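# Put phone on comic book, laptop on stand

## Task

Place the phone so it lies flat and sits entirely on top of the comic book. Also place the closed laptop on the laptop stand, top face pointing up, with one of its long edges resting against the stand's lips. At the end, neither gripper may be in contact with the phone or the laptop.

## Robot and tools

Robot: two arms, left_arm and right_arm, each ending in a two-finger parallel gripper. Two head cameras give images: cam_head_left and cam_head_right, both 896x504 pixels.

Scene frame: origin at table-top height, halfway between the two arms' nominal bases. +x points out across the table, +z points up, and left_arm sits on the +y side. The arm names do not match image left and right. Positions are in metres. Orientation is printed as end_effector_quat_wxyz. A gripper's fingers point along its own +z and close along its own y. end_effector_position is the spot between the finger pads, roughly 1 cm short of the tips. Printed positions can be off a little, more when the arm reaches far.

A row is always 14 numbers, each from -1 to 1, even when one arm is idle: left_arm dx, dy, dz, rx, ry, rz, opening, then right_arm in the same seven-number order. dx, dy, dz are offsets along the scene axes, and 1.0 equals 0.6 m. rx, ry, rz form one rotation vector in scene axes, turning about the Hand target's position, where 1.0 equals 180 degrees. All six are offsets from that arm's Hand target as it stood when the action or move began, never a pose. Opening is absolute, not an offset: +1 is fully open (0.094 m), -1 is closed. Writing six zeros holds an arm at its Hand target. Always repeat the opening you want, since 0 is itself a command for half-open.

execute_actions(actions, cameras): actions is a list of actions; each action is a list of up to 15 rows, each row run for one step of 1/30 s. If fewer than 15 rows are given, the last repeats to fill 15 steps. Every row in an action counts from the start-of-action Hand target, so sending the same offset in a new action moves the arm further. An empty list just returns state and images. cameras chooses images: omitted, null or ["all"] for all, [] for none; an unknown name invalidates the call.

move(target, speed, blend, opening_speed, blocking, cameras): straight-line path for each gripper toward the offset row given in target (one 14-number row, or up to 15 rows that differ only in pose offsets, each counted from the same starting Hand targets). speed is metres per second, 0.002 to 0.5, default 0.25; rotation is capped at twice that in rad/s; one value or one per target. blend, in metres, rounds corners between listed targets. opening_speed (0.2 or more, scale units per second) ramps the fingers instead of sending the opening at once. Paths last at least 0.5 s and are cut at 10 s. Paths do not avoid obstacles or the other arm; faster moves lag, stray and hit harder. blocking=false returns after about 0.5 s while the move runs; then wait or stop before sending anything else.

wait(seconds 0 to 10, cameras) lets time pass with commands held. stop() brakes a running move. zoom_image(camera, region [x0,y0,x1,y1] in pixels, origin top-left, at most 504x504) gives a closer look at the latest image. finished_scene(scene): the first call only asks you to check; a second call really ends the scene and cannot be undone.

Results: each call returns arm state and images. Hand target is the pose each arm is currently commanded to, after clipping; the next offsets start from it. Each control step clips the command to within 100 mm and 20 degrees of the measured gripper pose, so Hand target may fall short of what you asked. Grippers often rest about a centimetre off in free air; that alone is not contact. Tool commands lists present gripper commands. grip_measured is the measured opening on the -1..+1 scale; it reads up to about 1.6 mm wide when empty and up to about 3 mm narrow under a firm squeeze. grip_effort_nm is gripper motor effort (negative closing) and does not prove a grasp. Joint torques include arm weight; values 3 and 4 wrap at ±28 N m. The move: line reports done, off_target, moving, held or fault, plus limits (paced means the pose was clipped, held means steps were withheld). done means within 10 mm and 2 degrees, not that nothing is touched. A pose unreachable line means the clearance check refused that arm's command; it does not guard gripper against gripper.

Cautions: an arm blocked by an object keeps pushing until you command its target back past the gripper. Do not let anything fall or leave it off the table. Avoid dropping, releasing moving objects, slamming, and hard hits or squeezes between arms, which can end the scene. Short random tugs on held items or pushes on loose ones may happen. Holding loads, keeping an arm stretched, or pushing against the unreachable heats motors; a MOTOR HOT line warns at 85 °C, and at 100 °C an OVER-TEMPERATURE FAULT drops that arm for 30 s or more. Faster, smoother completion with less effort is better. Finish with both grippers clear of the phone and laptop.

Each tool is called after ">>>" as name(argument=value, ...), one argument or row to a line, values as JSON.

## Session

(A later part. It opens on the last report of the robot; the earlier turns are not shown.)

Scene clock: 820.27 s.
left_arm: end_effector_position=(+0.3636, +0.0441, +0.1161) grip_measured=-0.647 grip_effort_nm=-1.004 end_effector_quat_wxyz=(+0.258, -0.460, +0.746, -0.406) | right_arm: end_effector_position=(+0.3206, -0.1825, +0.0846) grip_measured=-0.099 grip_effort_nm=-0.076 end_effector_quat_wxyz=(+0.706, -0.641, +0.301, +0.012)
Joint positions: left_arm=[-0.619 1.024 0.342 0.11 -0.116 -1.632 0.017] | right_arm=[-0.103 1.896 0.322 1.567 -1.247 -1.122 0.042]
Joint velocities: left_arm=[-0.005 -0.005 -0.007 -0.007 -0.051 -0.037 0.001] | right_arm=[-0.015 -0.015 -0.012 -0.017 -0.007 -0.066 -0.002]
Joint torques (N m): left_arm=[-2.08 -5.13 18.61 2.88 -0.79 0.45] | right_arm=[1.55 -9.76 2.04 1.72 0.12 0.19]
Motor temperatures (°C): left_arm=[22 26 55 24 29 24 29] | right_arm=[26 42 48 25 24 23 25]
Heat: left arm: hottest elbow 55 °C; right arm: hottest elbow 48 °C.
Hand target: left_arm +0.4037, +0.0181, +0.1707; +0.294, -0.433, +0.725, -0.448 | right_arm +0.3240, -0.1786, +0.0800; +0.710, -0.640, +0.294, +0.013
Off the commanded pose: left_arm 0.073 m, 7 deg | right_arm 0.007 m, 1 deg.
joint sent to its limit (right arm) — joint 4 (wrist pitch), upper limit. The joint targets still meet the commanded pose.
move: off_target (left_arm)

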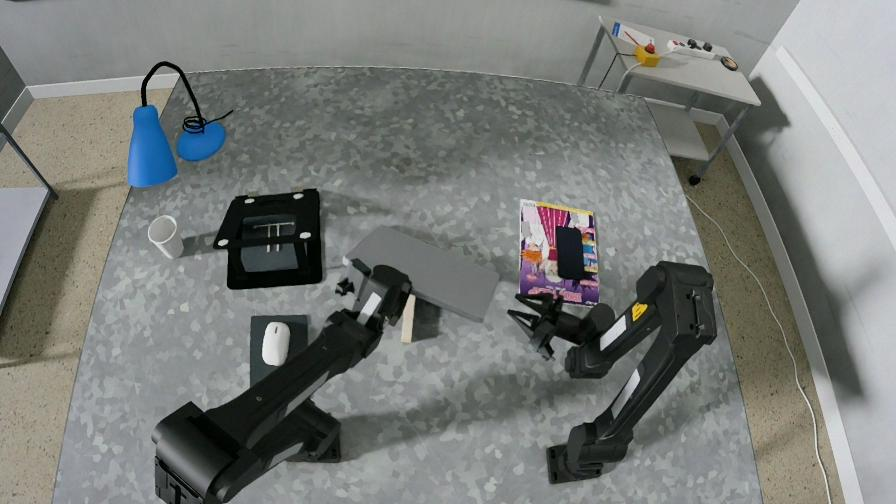

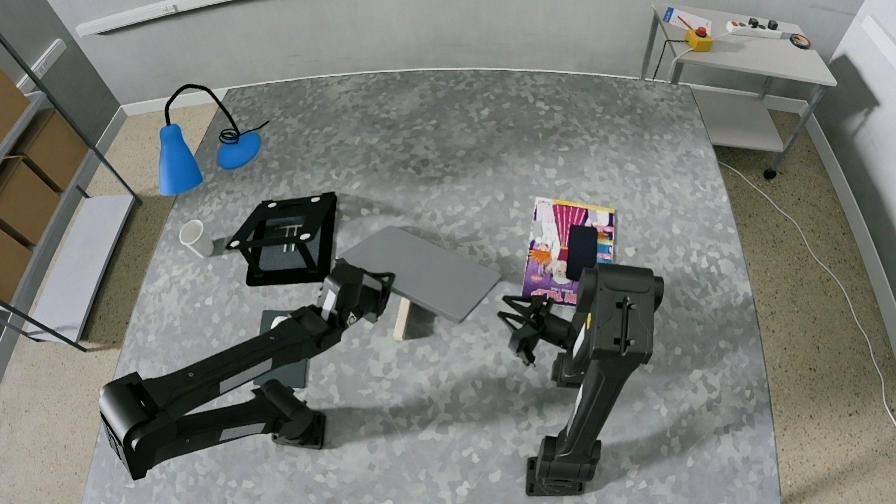

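>>> move(
  target=[
    [0,0,0,0,0,0,-0.9,0.016,0.058,0,0,0,0,-0.1],
  ],
  speed=0.06,
)

>>> zoom_image(
  camera="cam_head_left",
  region=[450, 240, 570, 360],
)

>>> zoom_image(
  camera="cam_head_right",
  region=[430, 240, 550, 360],
)

Scene clock: 828.07 s.
left_arm: end_effector_position=(+0.3636, +0.0441, +0.1161) grip_measured=-0.647 grip_effort_nm=-1.013 end_effector_quat_wxyz=(+0.258, -0.460, +0.746, -0.406) | right_arm: end_effector_position=(+0.3306, -0.1484, +0.0846) grip_measured=-0.099 grip_effort_nm=-0.081 end_effector_quat_wxyz=(+0.708, -0.641, +0.297, +0.008)
Joint positions: left_arm=[-0.619 1.024 0.342 0.11 -0.116 -1.632 0.017] | right_arm=[0.018 1.906 0.346 1.567 -1.126 -1.119 0.042]
Joint velocities: left_arm=[0.005 -0.015 -0.002 -0.002 -0.022 -0.022 -0.001] | right_arm=[-0.005 0.005 -0.002 -0.002 0.051 0.051 0]
Joint torques (N m): left_arm=[-1.79 -5.6 18.82 2.91 -0.78 0.48] | right_arm=[1.38 -10.23 2.26 1.77 0.08 0.26]
Motor temperatures (°C): left_arm=[22 26 55 24 29 24 29] | right_arm=[26 42 47 25 24 23 25]
Heat: left arm: hottest elbow 55 °C; right arm: hottest elbow 47 °C.
Hand target: left_arm +0.4037, +0.0181, +0.1707; +0.294, -0.433, +0.725, -0.448 | right_arm +0.3340, -0.1439, +0.0798; +0.710, -0.640, +0.294, +0.013
Off the commanded pose: left_arm 0.073 m, 7 deg | right_arm 0.007 m, 1 deg.
joint sent to its limit (right arm) — joint 4 (wrist pitch), upper limit. The joint targets still meet the commanded pose.
move: off_target (left_arm)

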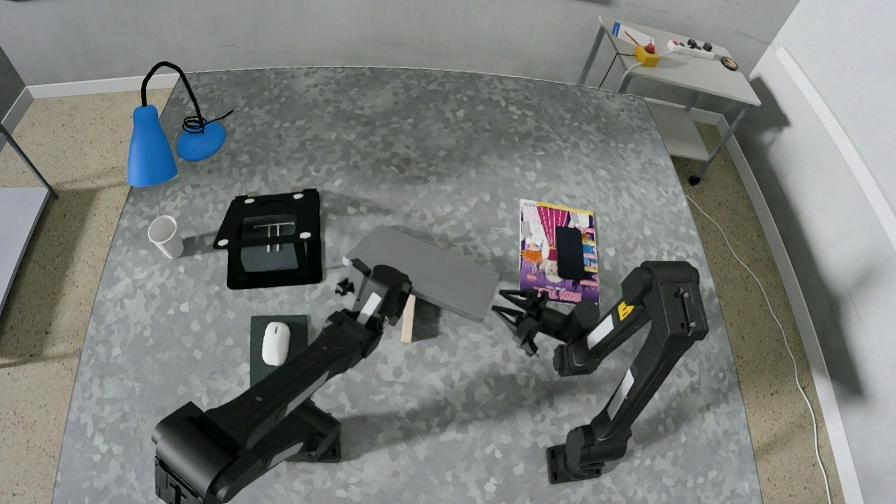

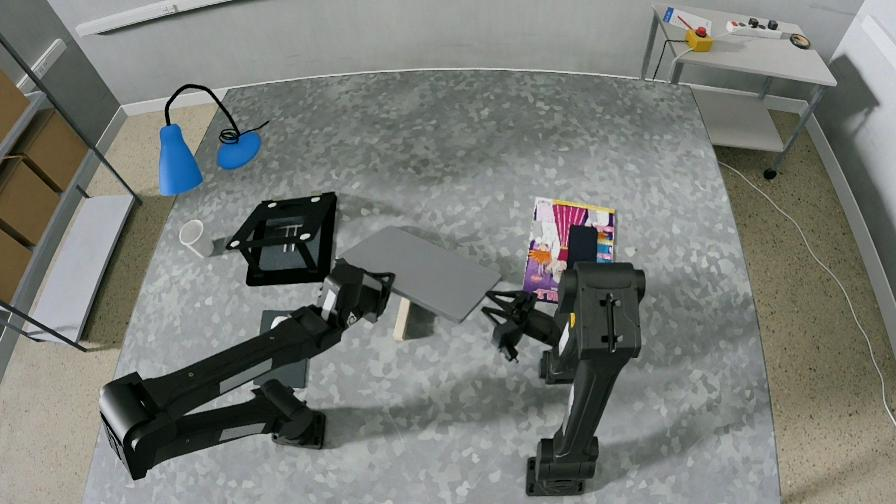

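Scaled by 4.200.

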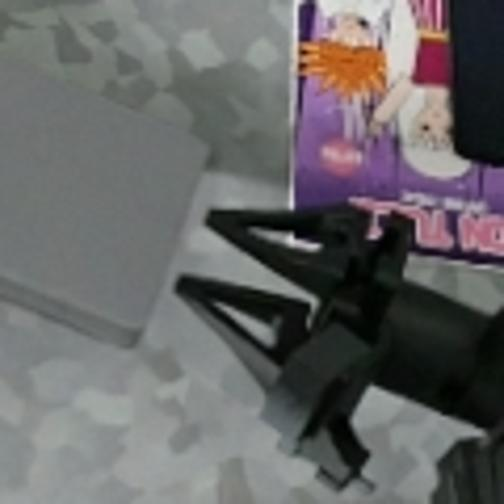

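Scaled by 4.200.

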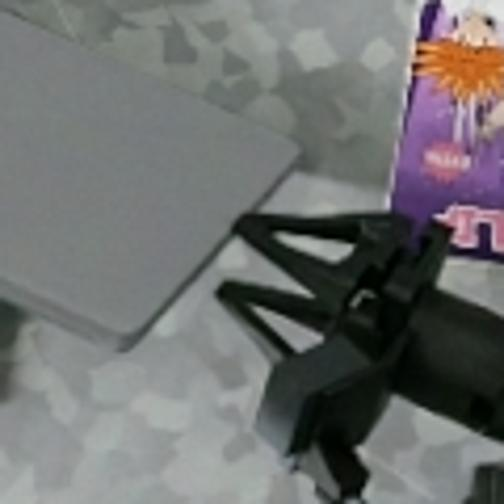

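>>> move(
  target=[
    [0,0,0,0,0,0,-0.9,0.016,0.055,0,0,0,0,-0.1],
  ],
  speed=0.06,
)

>>> zoom_image(
  camera="cam_head_left",
  region=[450, 240, 570, 360],
)

>>> zoom_image(
  camera="cam_head_right",
  region=[430, 240, 550, 360],
)

Scene clock: 835.17 s.
left_arm: end_effector_position=(+0.3636, +0.0441, +0.1161) grip_measured=-0.647 grip_effort_nm=-1.009 end_effector_quat_wxyz=(+0.258, -0.460, +0.746, -0.406) | right_arm: end_effector_position=(+0.3401, -0.1163, +0.0885) grip_measured=-0.099 grip_effort_nm=-0.081 end_effector_quat_wxyz=(+0.713, -0.639, +0.288, +0.002)
Joint positions: left_arm=[-0.619 1.024 0.342 0.11 -0.116 -1.632 0.017] | right_arm=[0.124 1.911 0.378 1.567 -1.019 -1.116 0.042]
Joint velocities: left_arm=[0.005 0.005 -0.002 -0.012 -0.007 -0.022 0] | right_arm=[0.005 -0.015 0.012 0.012 -0.066 -0.037 -0.001]
Joint torques (N m): left_arm=[-1.55 -4.95 18.96 2.96 -0.79 0.46] | right_arm=[1.38 -10.58 2.7 1.03 0.1 0.29]
Motor temperatures (°C): left_arm=[22 26 55 24 29 24 29] | right_arm=[26 42 46 25 24 23 25]
Heat: left arm: hottest elbow 55 °C; right arm: hottest elbow 46 °C.
Hand target: left_arm +0.4037, +0.0181, +0.1707; +0.294, -0.433, +0.725, -0.448 | right_arm +0.3439, -0.1111, +0.0798; +0.710, -0.640, +0.294, +0.013
Off the commanded pose: left_arm 0.073 m, 7 deg | right_arm 0.011 m, 2 deg.
move: off_target (left_arm, right_arm)

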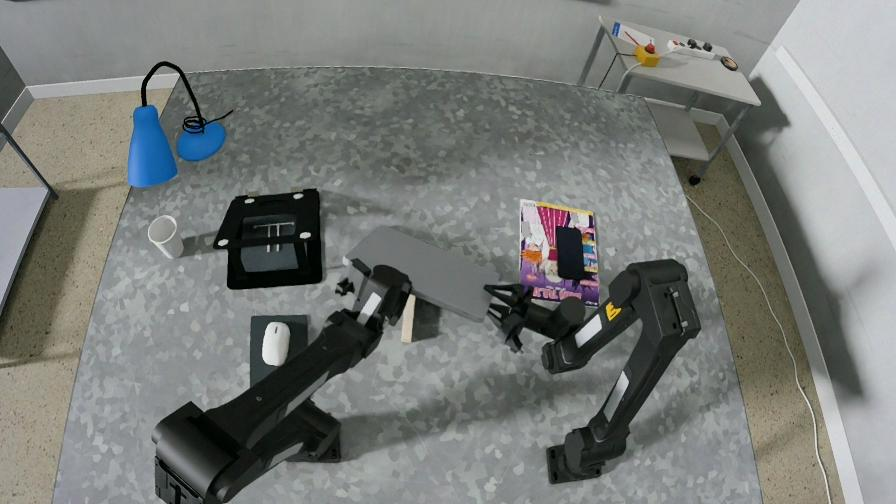

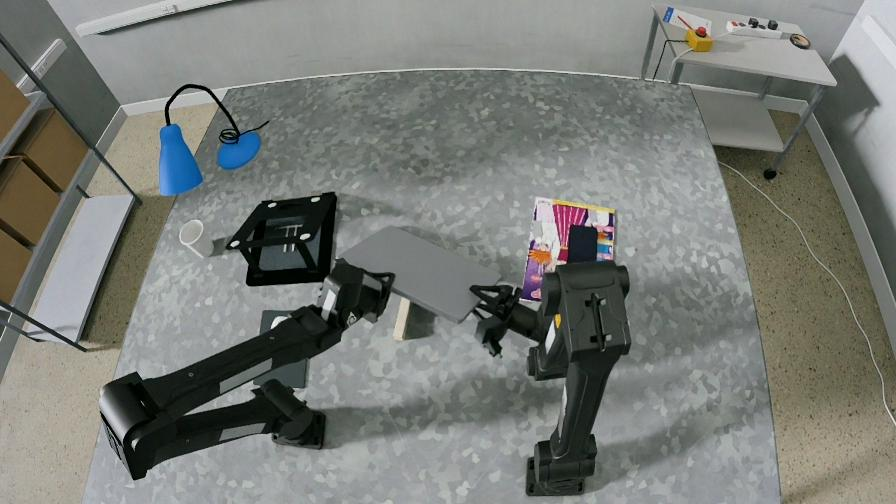

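Scaled by 4.200.

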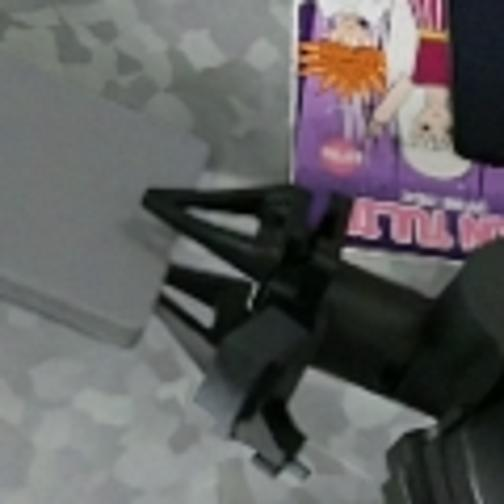

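Scaled by 4.200.

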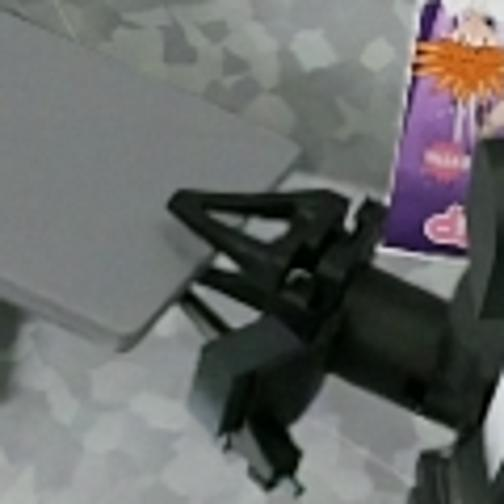

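>>> move(
  target=[
    [0,0,0,0,0,0,-0.9,0.0,0.012,0.008,0,0,0,-0.9],
  ],
  speed=0.04,
  opening_speed=0.25,
)

>>> zoom_image(
  camera="cam_head_left",
  region=[450, 240, 570, 360],
)

>>> zoom_image(
  camera="cam_head_right",
  region=[430, 240, 550, 360],
)

Scene clock: 840.93 s.
left_arm: end_effector_position=(+0.3650, +0.0432, +0.1163) grip_measured=-0.647 grip_effort_nm=-1.004 end_effector_quat_wxyz=(+0.257, -0.461, +0.746, -0.406) | right_arm: end_effector_position=(+0.3394, -0.1092, +0.0822) grip_measured=-0.658 grip_effort_nm=-1.038 end_effector_quat_wxyz=(+0.706, -0.634, +0.315, +0.027)
Joint positions: left_arm=[-0.619 1.03 0.347 0.111 -0.116 -1.633 0.017] | right_arm=[0.149 1.911 0.378 1.529 -0.994 -1.075 0.016]
Joint velocities: left_arm=[-0.005 -0.005 0.007 0.002 -0.022 -0.022 -0.001] | right_arm=[-0.024 -0.005 -0.002 0.007 0.051 -0.037 0.001]
Joint torques (N m): left_arm=[-2.55 -5.89 18.37 2.97 -0.76 0.47] | right_arm=[1.38 -12.4 2.81 1.62 0.02 -0.08]
Motor temperatures (°C): left_arm=[22 26 55 24 29 24 29] | right_arm=[26 42 46 25 24 23 25]
Heat: left arm: hottest elbow 55 °C; right arm: hottest elbow 46 °C.
Hand target: left_arm +0.4036, +0.0181, +0.1707; +0.294, -0.433, +0.725, -0.448 | right_arm +0.3441, -0.1039, +0.0846; +0.710, -0.640, +0.294, +0.013
Off the commanded pose: left_arm 0.071 m, 8 deg | right_arm 0.007 m, 3 deg.
move: off_target (left_arm, right_arm)

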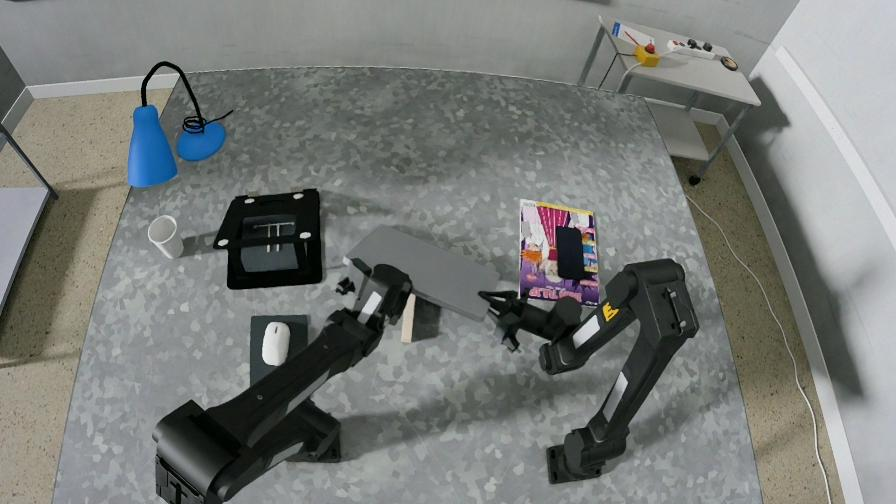

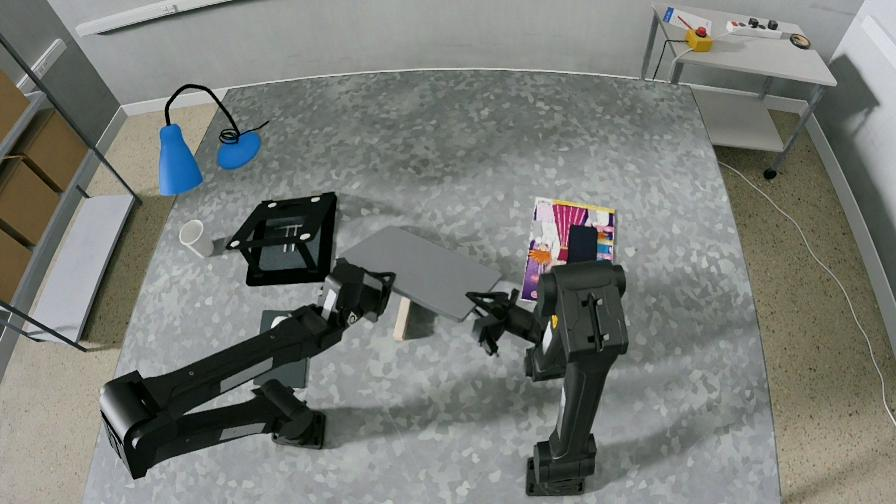

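Scaled by 4.200.

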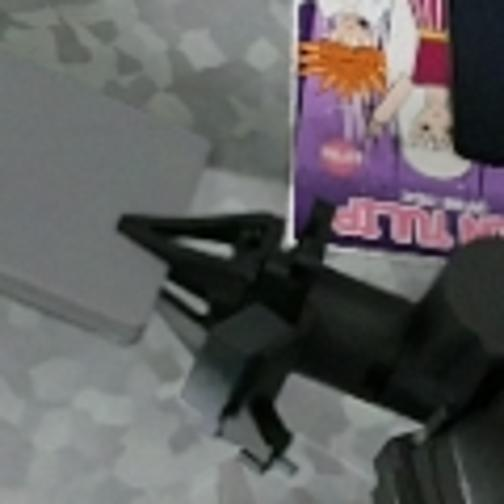

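Scaled by 4.200.

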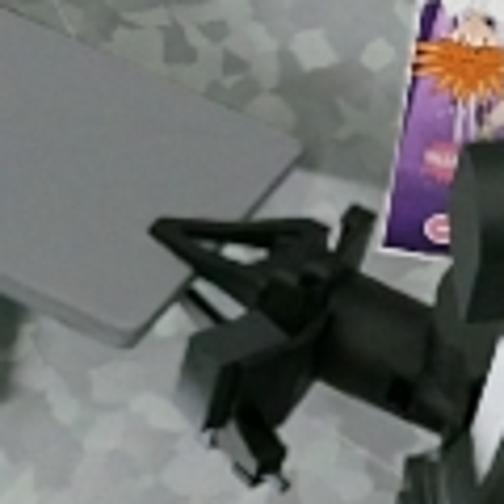

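>>> move(
  target=[
    [0,0.01,0.06,0,0,0,-0.9,0.0,0.01,0.09,0,0,0,-0.9],
  ],
  speed=0.06,
)

Scene clock: 859.30 s.
left_arm: end_effector_position=(+0.3659, +0.0444, +0.1307) grip_measured=-0.647 grip_effort_nm=-1.009 end_effector_quat_wxyz=(+0.246, -0.477, +0.745, -0.396) | right_arm: end_effector_position=(+0.3410, -0.1071, +0.1029) grip_measured=-0.662 grip_effort_nm=-1.038 end_effector_quat_wxyz=(+0.687, -0.637, +0.346, +0.047)
Joint positions: left_arm=[-0.616 0.986 0.392 -0.01 -0.117 -1.666 0.017] | right_arm=[0.157 1.737 0.368 1.278 -0.977 -1.08 0.016]
Joint velocities: left_arm=[-0.005 -0.005 -0.002 -0.007 -0.051 -0.022 0] | right_arm=[-0.024 -0.005 0.002 -0.007 0.022 -0.022 0]
Joint torques (N m): left_arm=[-1.26 -9 20.16 2.47 -0.45 0.81] | right_arm=[2.02 -17.67 4.1 2.35 -0.01 -0.05]
Motor temperatures (°C): left_arm=[22 25 53 24 29 24 29] | right_arm=[26 41 44 25 24 23 26]
Heat: left arm: hottest elbow 53 °C; right arm: hottest elbow 44 °C.
Hand target: left_arm +0.4040, +0.0235, +0.2065; +0.294, -0.433, +0.725, -0.448 | right_arm +0.3453, -0.0980, +0.1386; +0.710, -0.640, +0.294, +0.013
Off the commanded pose: left_arm 0.087 m, 10 deg | right_arm 0.037 m, 8 deg.
move: off_target (left_arm, right_arm)

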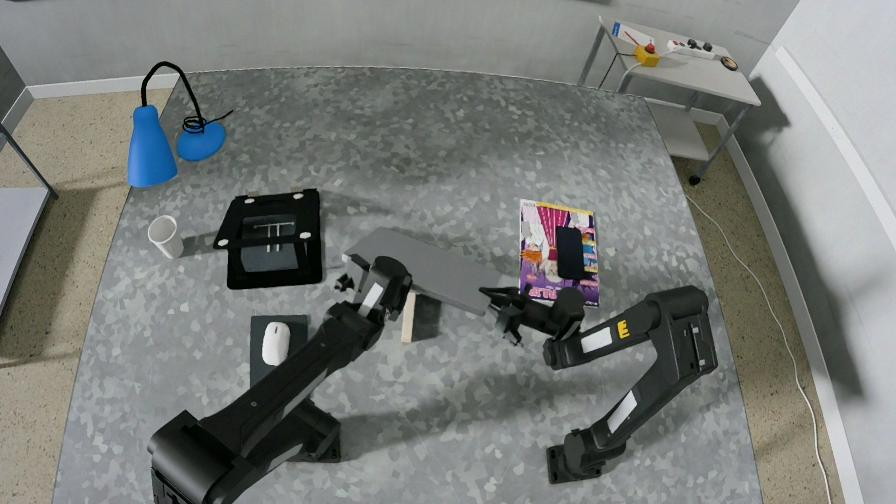

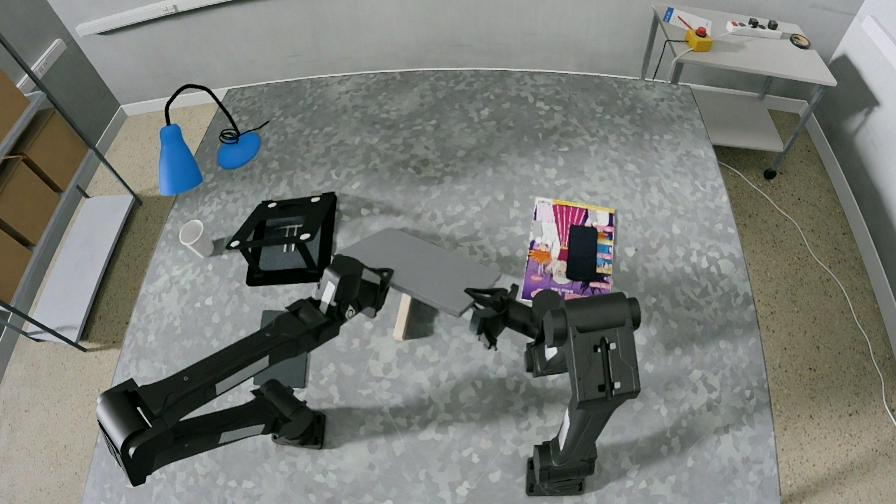

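>>> move(
  target=[
    [0,0.02,0.09,0,0,0,-0.9,0.0,0.02,0.09,0,0,0,-0.9],
  ],
  speed=0.06,
)

>>> zoom_image(
  camera="cam_head_left",
  region=[310, 200, 530, 380],
)

>>> zoom_image(
  camera="cam_head_right",
  region=[310, 200, 530, 380],
)

Scene clock: 863.50 s.
left_arm: end_effector_position=(+0.3646, +0.0525, +0.1686) grip_measured=-0.647 grip_effort_nm=-1.009 end_effector_quat_wxyz=(+0.236, -0.485, +0.746, -0.390) | right_arm: end_effector_position=(+0.3363, -0.0987, +0.1447) grip_measured=-0.662 grip_effort_nm=-1.038 end_effector_quat_wxyz=(+0.679, -0.638, +0.360, +0.051)
Joint positions: left_arm=[-0.587 0.883 0.469 -0.212 -0.088 -1.666 0.017] | right_arm=[0.191 1.502 0.365 1.014 -0.933 -1.081 0.016]
Joint velocities: left_arm=[0.005 -0.005 0.012 -0.007 -0.037 0.007 -0.001] | right_arm=[0.015 -0.005 0.002 0.002 -0.081 -0.037 0]
Joint torques (N m): left_arm=[-0.56 -7.53 22.71 2.5 -0.49 0.96] | right_arm=[2.08 -15.79 8.23 2.3 -0.3 -0.02]
Motor temperatures (°C): left_arm=[22 26 53 24 29 24 29] | right_arm=[26 41 44 25 24 23 26]
Heat: left arm: hottest elbow 53 °C; right arm: hottest elbow 44 °C.
Hand target: left_arm +0.4040, +0.0350, +0.2589; +0.294, -0.433, +0.725, -0.448 | right_arm +0.3467, -0.0862, +0.1926; +0.710, -0.640, +0.294, +0.013
Off the commanded pose: left_arm 0.101 m, 11 deg; position clipped | right_arm 0.050 m, 9 deg.
move: off_target (left_arm, right_arm); limits=paced

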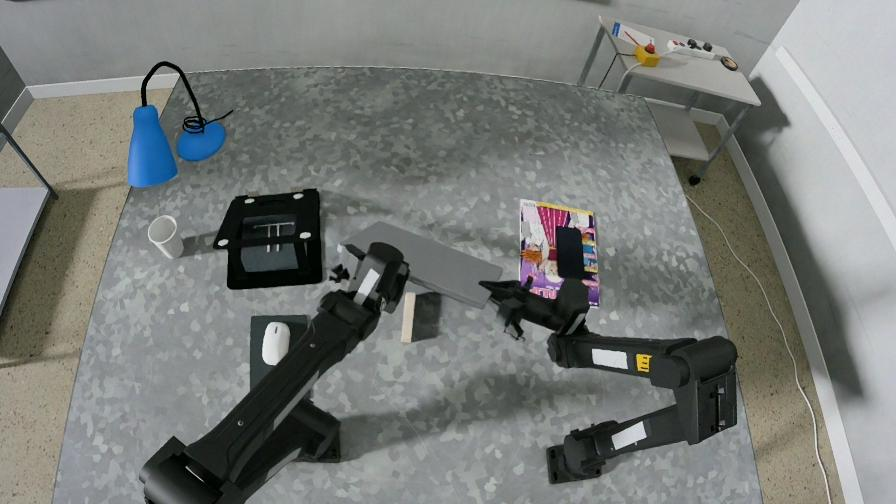

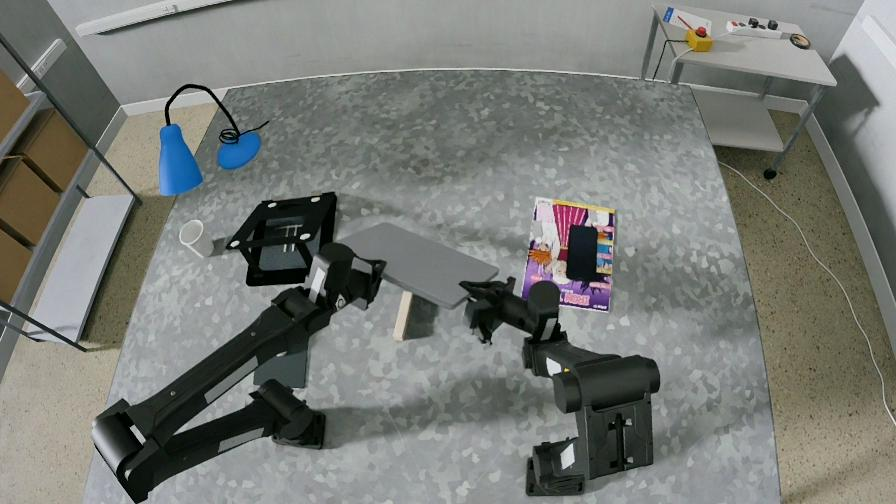

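Scaled by 2.291.

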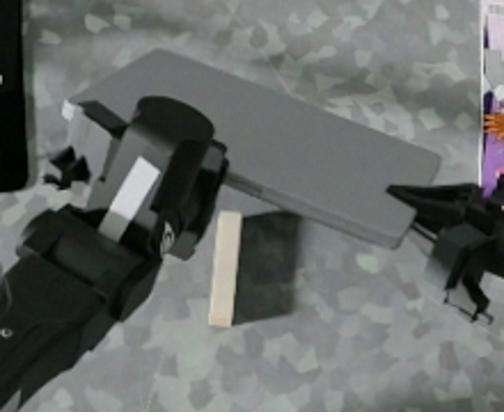

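Scaled by 2.291.

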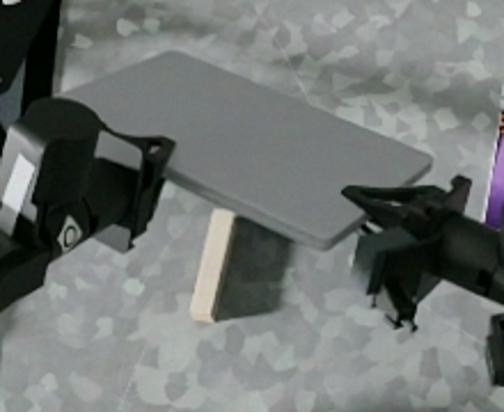

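>>> move(
  target=[
    [0,0.04,0.06,-0.0125,-0.031,0,-0.9,0,0.04,0.08,-0.0125,-0.031,0,-0.9],
    [0,0.1,0.08,-0.0125,-0.031,0.035,-0.9,0.028,0.095,0.095,-0.0125,-0.031,0.035,-0.9],
  ],
  speed=0.07,
)

>>> zoom_image(
  camera="cam_head_left",
  region=[310, 180, 530, 360],
)

>>> zoom_image(
  camera="cam_head_right",
  region=[310, 180, 530, 360],
)

Scene clock: 883.27 s.
left_arm: end_effector_position=(+0.3705, +0.0978, +0.2097) grip_measured=-0.647 grip_effort_nm=-1.009 end_effector_quat_wxyz=(+0.277, -0.501, +0.708, -0.413) | right_arm: end_effector_position=(+0.3488, -0.0564, +0.1936) grip_measured=-0.662 grip_effort_nm=-1.038 end_effector_quat_wxyz=(+0.677, -0.666, +0.308, +0.046)
Joint positions: left_arm=[-0.459 0.738 0.469 -0.261 -0.057 -1.629 0.017] | right_arm=[0.289 1.385 0.487 0.771 -0.908 -1.17 0.016]
Joint velocities: left_arm=[0.005 0.005 -0.022 0.002 0.037 0.081 0.001] | right_arm=[-0.005 -0.005 -0.007 0.017 -0.007 0.022 0.001]
Joint torques (N m): left_arm=[-0.26 -7 22.5 2.99 -0.77 0.83] | right_arm=[3.49 -13.04 13.55 2.26 -1.11 -0.17]
Motor temperatures (°C): left_arm=[22 26 56 24 29 25 30] | right_arm=[26 42 46 25 24 23 27]
Heat: left arm: hottest elbow 56 °C; right arm: hottest elbow 46 °C.
Hand target: left_arm +0.4037, +0.0946, +0.3041; +0.344, -0.455, +0.676, -0.467 | right_arm +0.3654, -0.0297, +0.2494; +0.710, -0.668, +0.224, +0.015
Off the commanded pose: left_arm 0.103 m, 12 deg; position clipped | right_arm 0.064 m, 11 deg.
move: off_target (left_arm, right_arm); limits=paced

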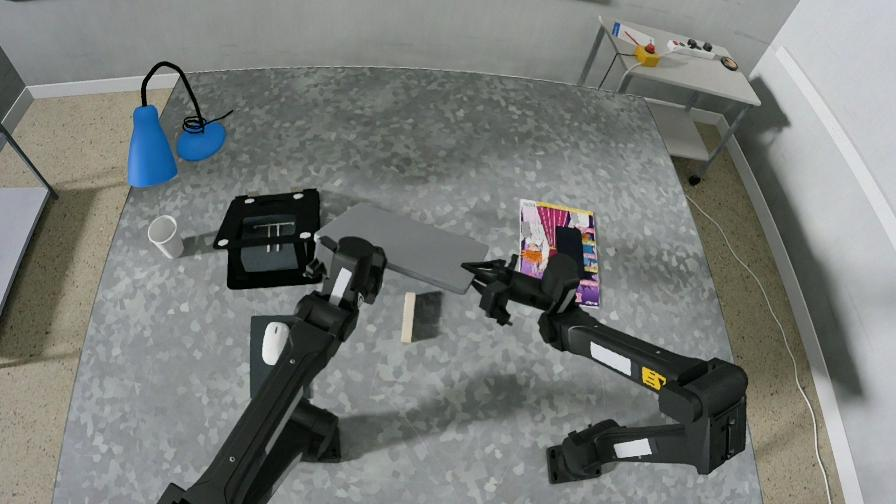

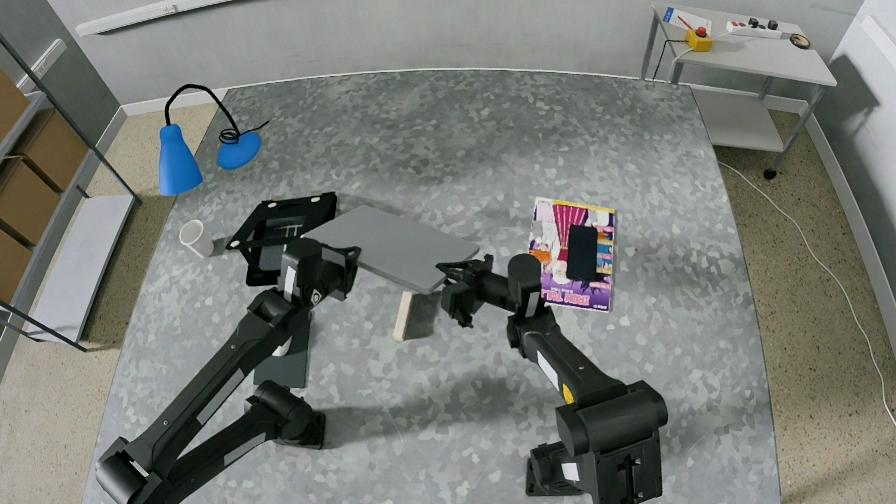

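Scaled by 2.291.

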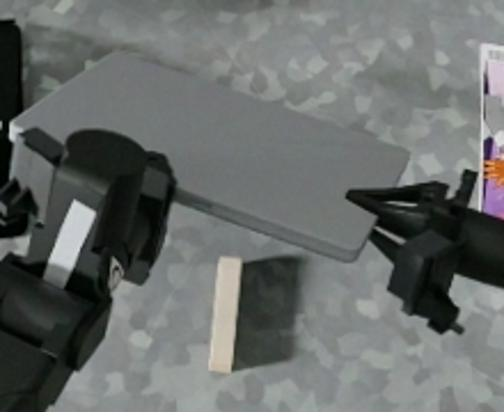

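Scaled by 2.291.

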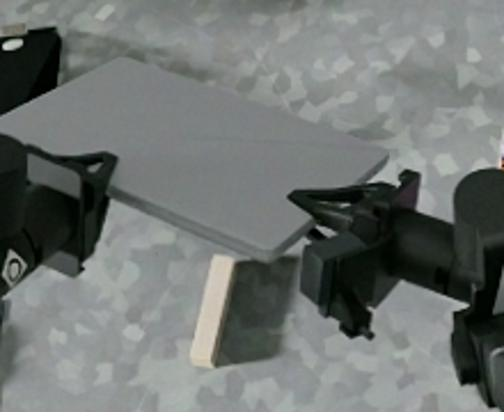

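>>> move(
  target=[
    [0.0,0.065,0.01,0,0,0.035,-0.9,0.027,0.06,0.02,0,0,0.035,-0.9],
    [0,0.13,0.02,0,0,0.07,-0.9,0.055,0.125,0.03,0,0,0.07,-0.9],
  ],
  speed=0.08,
)

>>> zoom_image(
  camera="cam_head_left",
  region=[240, 160, 480, 340],
)

>>> zoom_image(
  camera="cam_head_right",
  region=[240, 160, 480, 340],
)

Scene clock: 891.97 s.
left_arm: end_effector_position=(+0.3747, +0.1702, +0.2212) grip_measured=-0.647 grip_effort_nm=-1.009 end_effector_quat_wxyz=(+0.326, -0.574, +0.649, -0.378) | right_arm: end_effector_position=(+0.3880, +0.0149, +0.2048) grip_measured=-0.663 grip_effort_nm=-1.038 end_effector_quat_wxyz=(+0.673, -0.691, +0.232, +0.121)
Joint positions: left_arm=[-0.289 0.652 0.469 -0.344 -0.109 -1.646 0.017] | right_arm=[0.377 1.577 0.741 0.71 -1.039 -1.178 0.016]
Joint velocities: left_arm=[-0.015 -0.005 0.002 -0.007 -0.022 0.007 0.001] | right_arm=[-0.005 -0.015 -0.007 -0.007 0.037 -0.051 -0.001]
Joint torques (N m): left_arm=[-0.62 -5.71 23.17 3.04 -0.64 0.81] | right_arm=[3.08 -17.08 14.23 2.3 -1.14 -0.03]
Motor temperatures (°C): left_arm=[22 26 59 24 29 25 30] | right_arm=[26 42 47 25 25 23 27]
Heat: left arm: hottest elbow 59 °C; right arm: hottest elbow 47 °C.
Hand target: left_arm +0.4045, +0.1726, +0.3168; +0.394, -0.526, +0.621, -0.427 | right_arm +0.3996, +0.0444, +0.2662; +0.704, -0.688, +0.149, +0.093
Off the commanded pose: left_arm 0.099 m, 11 deg; position clipped | right_arm 0.070 m, 11 deg.
move: off_target (left_arm, right_arm); limits=paced

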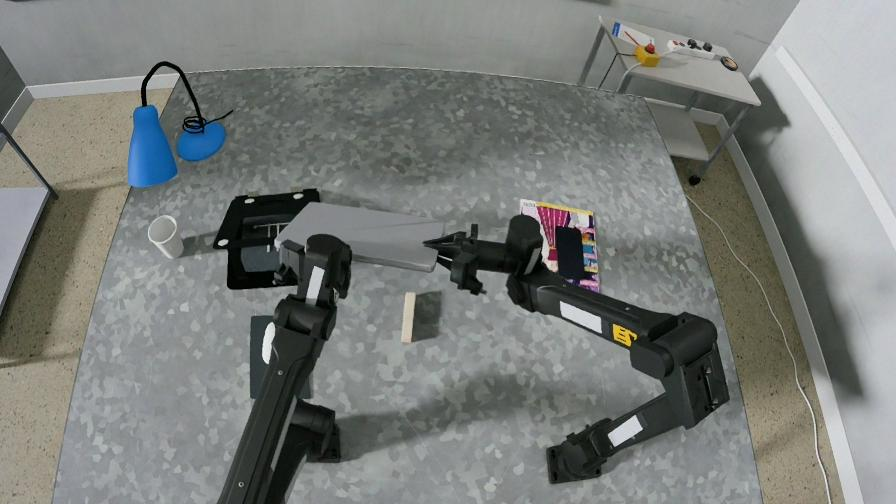

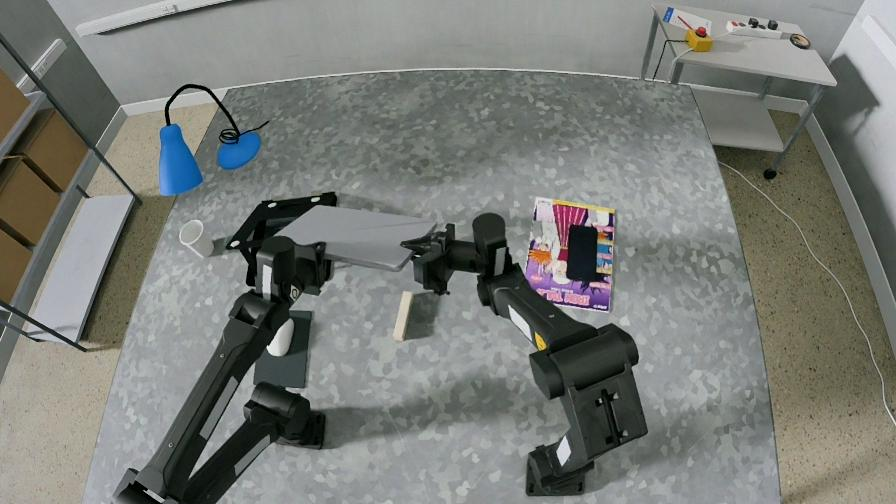

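Scaled by 2.100.

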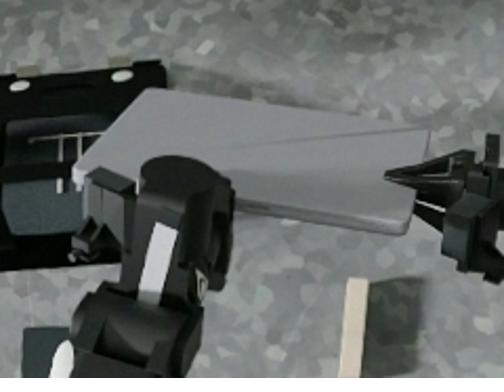

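Scaled by 2.100.

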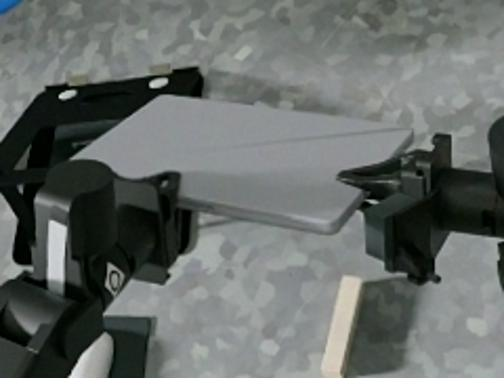

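>>> move(
  target=[
    [0.008,0.15,0,0,0,0.024,-0.9,0.027,0.155,0,0,0,0.024,-0.9],
    [0.017,0.28,0,0,0,0.047,-0.9,0.055,0.285,0,0,0,0.047,-0.9],
  ],
  speed=0.08,
)

>>> zoom_image(
  camera="cam_head_left",
  region=[180, 140, 420, 320],
)

>>> zoom_image(
  camera="cam_head_right",
  region=[180, 140, 420, 320],
)

Scene clock: 907.10 s.
left_arm: end_effector_position=(+0.3744, +0.3300, +0.2105) grip_measured=-0.648 grip_effort_nm=-1.009 end_effector_quat_wxyz=(-0.344, +0.638, -0.590, +0.356) | right_arm: end_effector_position=(+0.4181, +0.1814, +0.2006) grip_measured=-0.663 grip_effort_nm=-1.038 end_effector_quat_wxyz=(+0.659, -0.711, +0.166, +0.183)
Joint positions: left_arm=[0.383 0.706 0.469 -0.332 0.332 -1.421 0.017] | right_arm=[0.612 1.863 1.14 0.602 -0.991 -1.172 0.016]
Joint velocities: left_arm=[0.005 0.015 -0.002 0.002 -0.007 0.037 0] | right_arm=[-0.005 -0.005 0.002 -0.002 -0.007 -0.095 -0.001]
Joint torques (N m): left_arm=[-1.32 -5.48 21.79 4.19 1.11 0.45] | right_arm=[2.2 -22.12 15.98 2 -0.18 -0.07]
Motor temperatures (°C): left_arm=[22 26 63 24 29 25 30] | right_arm=[26 43 52 25 25 23 27]
Heat: left arm: hottest elbow 63 °C; right arm: hottest elbow 52 °C.
Hand target: left_arm +0.4103, +0.3392, +0.3028; -0.425, +0.570, -0.581, +0.395 | right_arm +0.4347, +0.2149, +0.2646; +0.696, -0.696, +0.097, +0.145
Off the commanded pose: left_arm 0.114 m, 13 deg; position clipped | right_arm 0.075 m, 10 deg.
move: off_target (left_arm, right_arm); limits=paced

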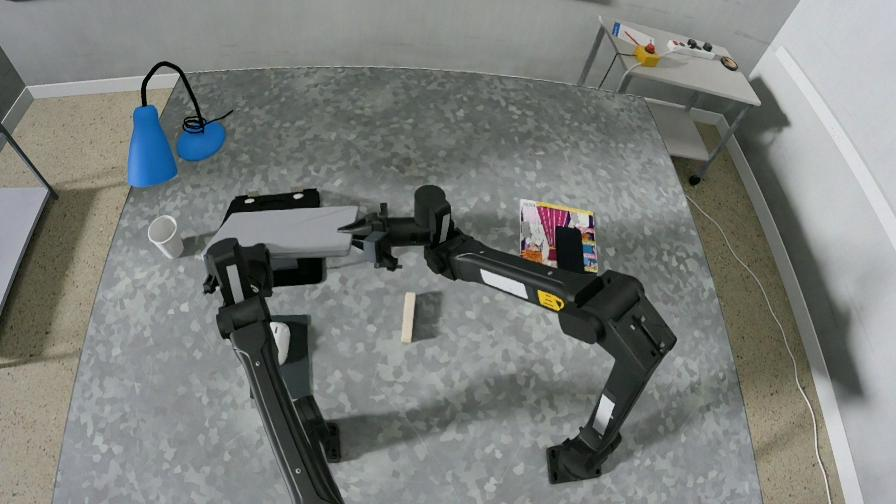

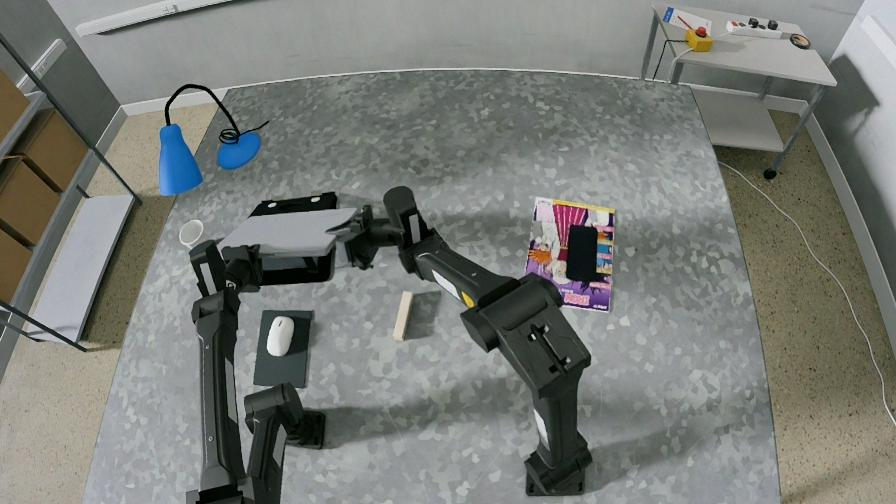

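Scaled by 2.100.

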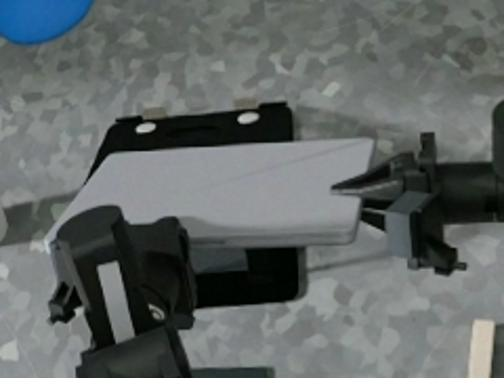

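Scaled by 2.100.

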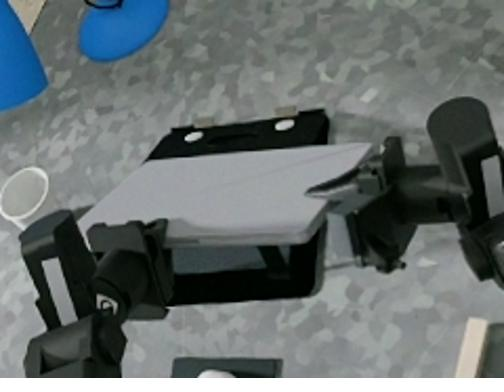

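>>> move(
  target=[
    [0.015,0.055,0,0,0,0,-0.9,0.0,0.055,0,0,0,0,-0.9],
    [0.03,0.11,0,0,0,0,-0.9,0.015,0.11,0,0,0,0,-0.9],
  ],
  speed=0.07,
)

>>> zoom_image(
  camera="cam_head_left",
  region=[160, 160, 400, 340],
)

>>> zoom_image(
  camera="cam_head_right",
  region=[160, 160, 400, 340],
)

Scene clock: 919.40 s.
left_arm: end_effector_position=(+0.3821, +0.3867, +0.1950) grip_measured=-0.649 grip_effort_nm=-1.009 end_effector_quat_wxyz=(-0.346, +0.641, -0.578, +0.366) | right_arm: end_effector_position=(+0.4290, +0.2394, +0.1925) grip_measured=-0.664 grip_effort_nm=-1.043 end_effector_quat_wxyz=(-0.655, +0.717, -0.159, -0.179)
Joint positions: left_arm=[0.586 0.867 0.486 -0.216 0.507 -1.332 0.017] | right_arm=[0.68 1.963 1.288 0.541 -0.93 -1.193 0.016]
Joint velocities: left_arm=[-0.015 -0.005 -0.002 -0.007 -0.066 -0.022 -0.001] | right_arm=[-0.015 -0.015 -0.002 0.002 -0.022 -0.007 0]
Joint torques (N m): left_arm=[-2.26 -6.95 22.43 3.44 1.58 0.31] | right_arm=[2.55 -23.88 17.18 2.09 0.21 0.11]
Motor temperatures (°C): left_arm=[22 26 64 24 30 24 30] | right_arm=[26 43 55 25 25 23 27]
Heat: left arm: hottest elbow 64 °C; right arm: hottest elbow 55 °C.
Hand target: left_arm +0.4212, +0.4020, +0.2859; -0.425, +0.570, -0.582, +0.395 | right_arm +0.4447, +0.2808, +0.2641; -0.697, +0.696, -0.097, -0.145
Off the commanded pose: left_arm 0.119 m, 13 deg; position clipped | right_arm 0.084 m, 10 deg.
move: off_target (left_arm, right_arm); limits=paced

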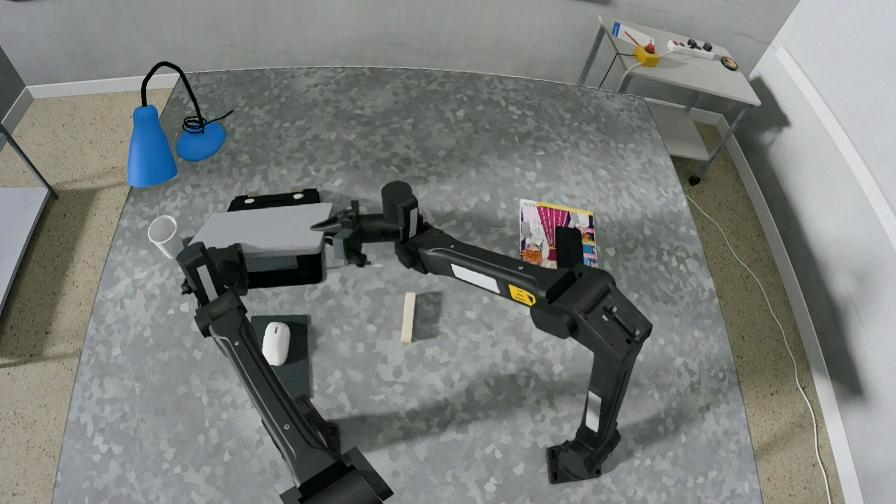

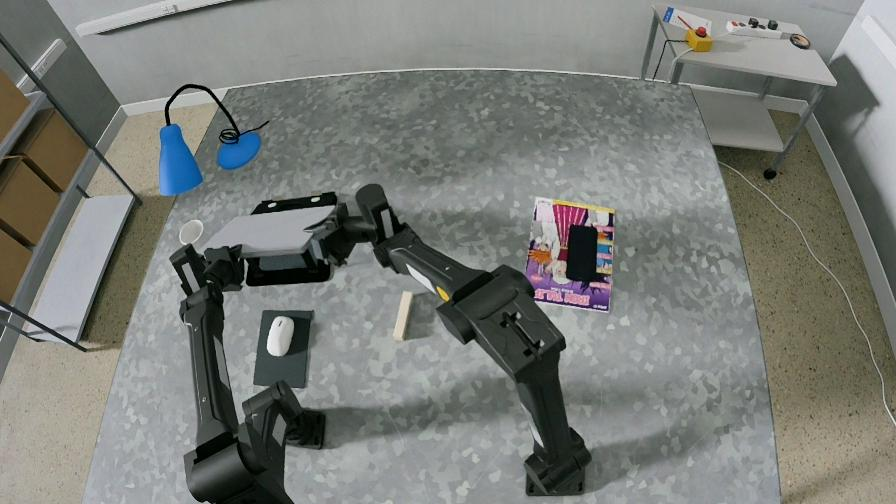

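Scaled by 2.100.

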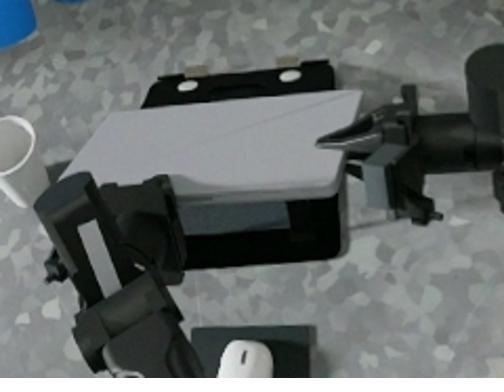

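Scaled by 2.100.

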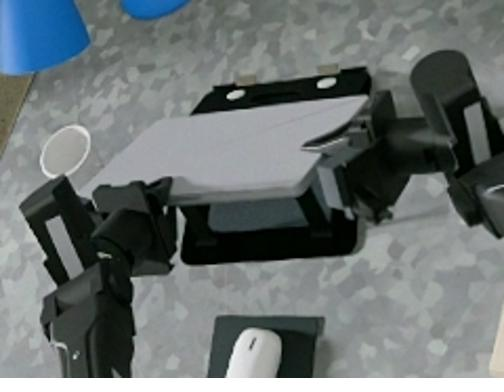

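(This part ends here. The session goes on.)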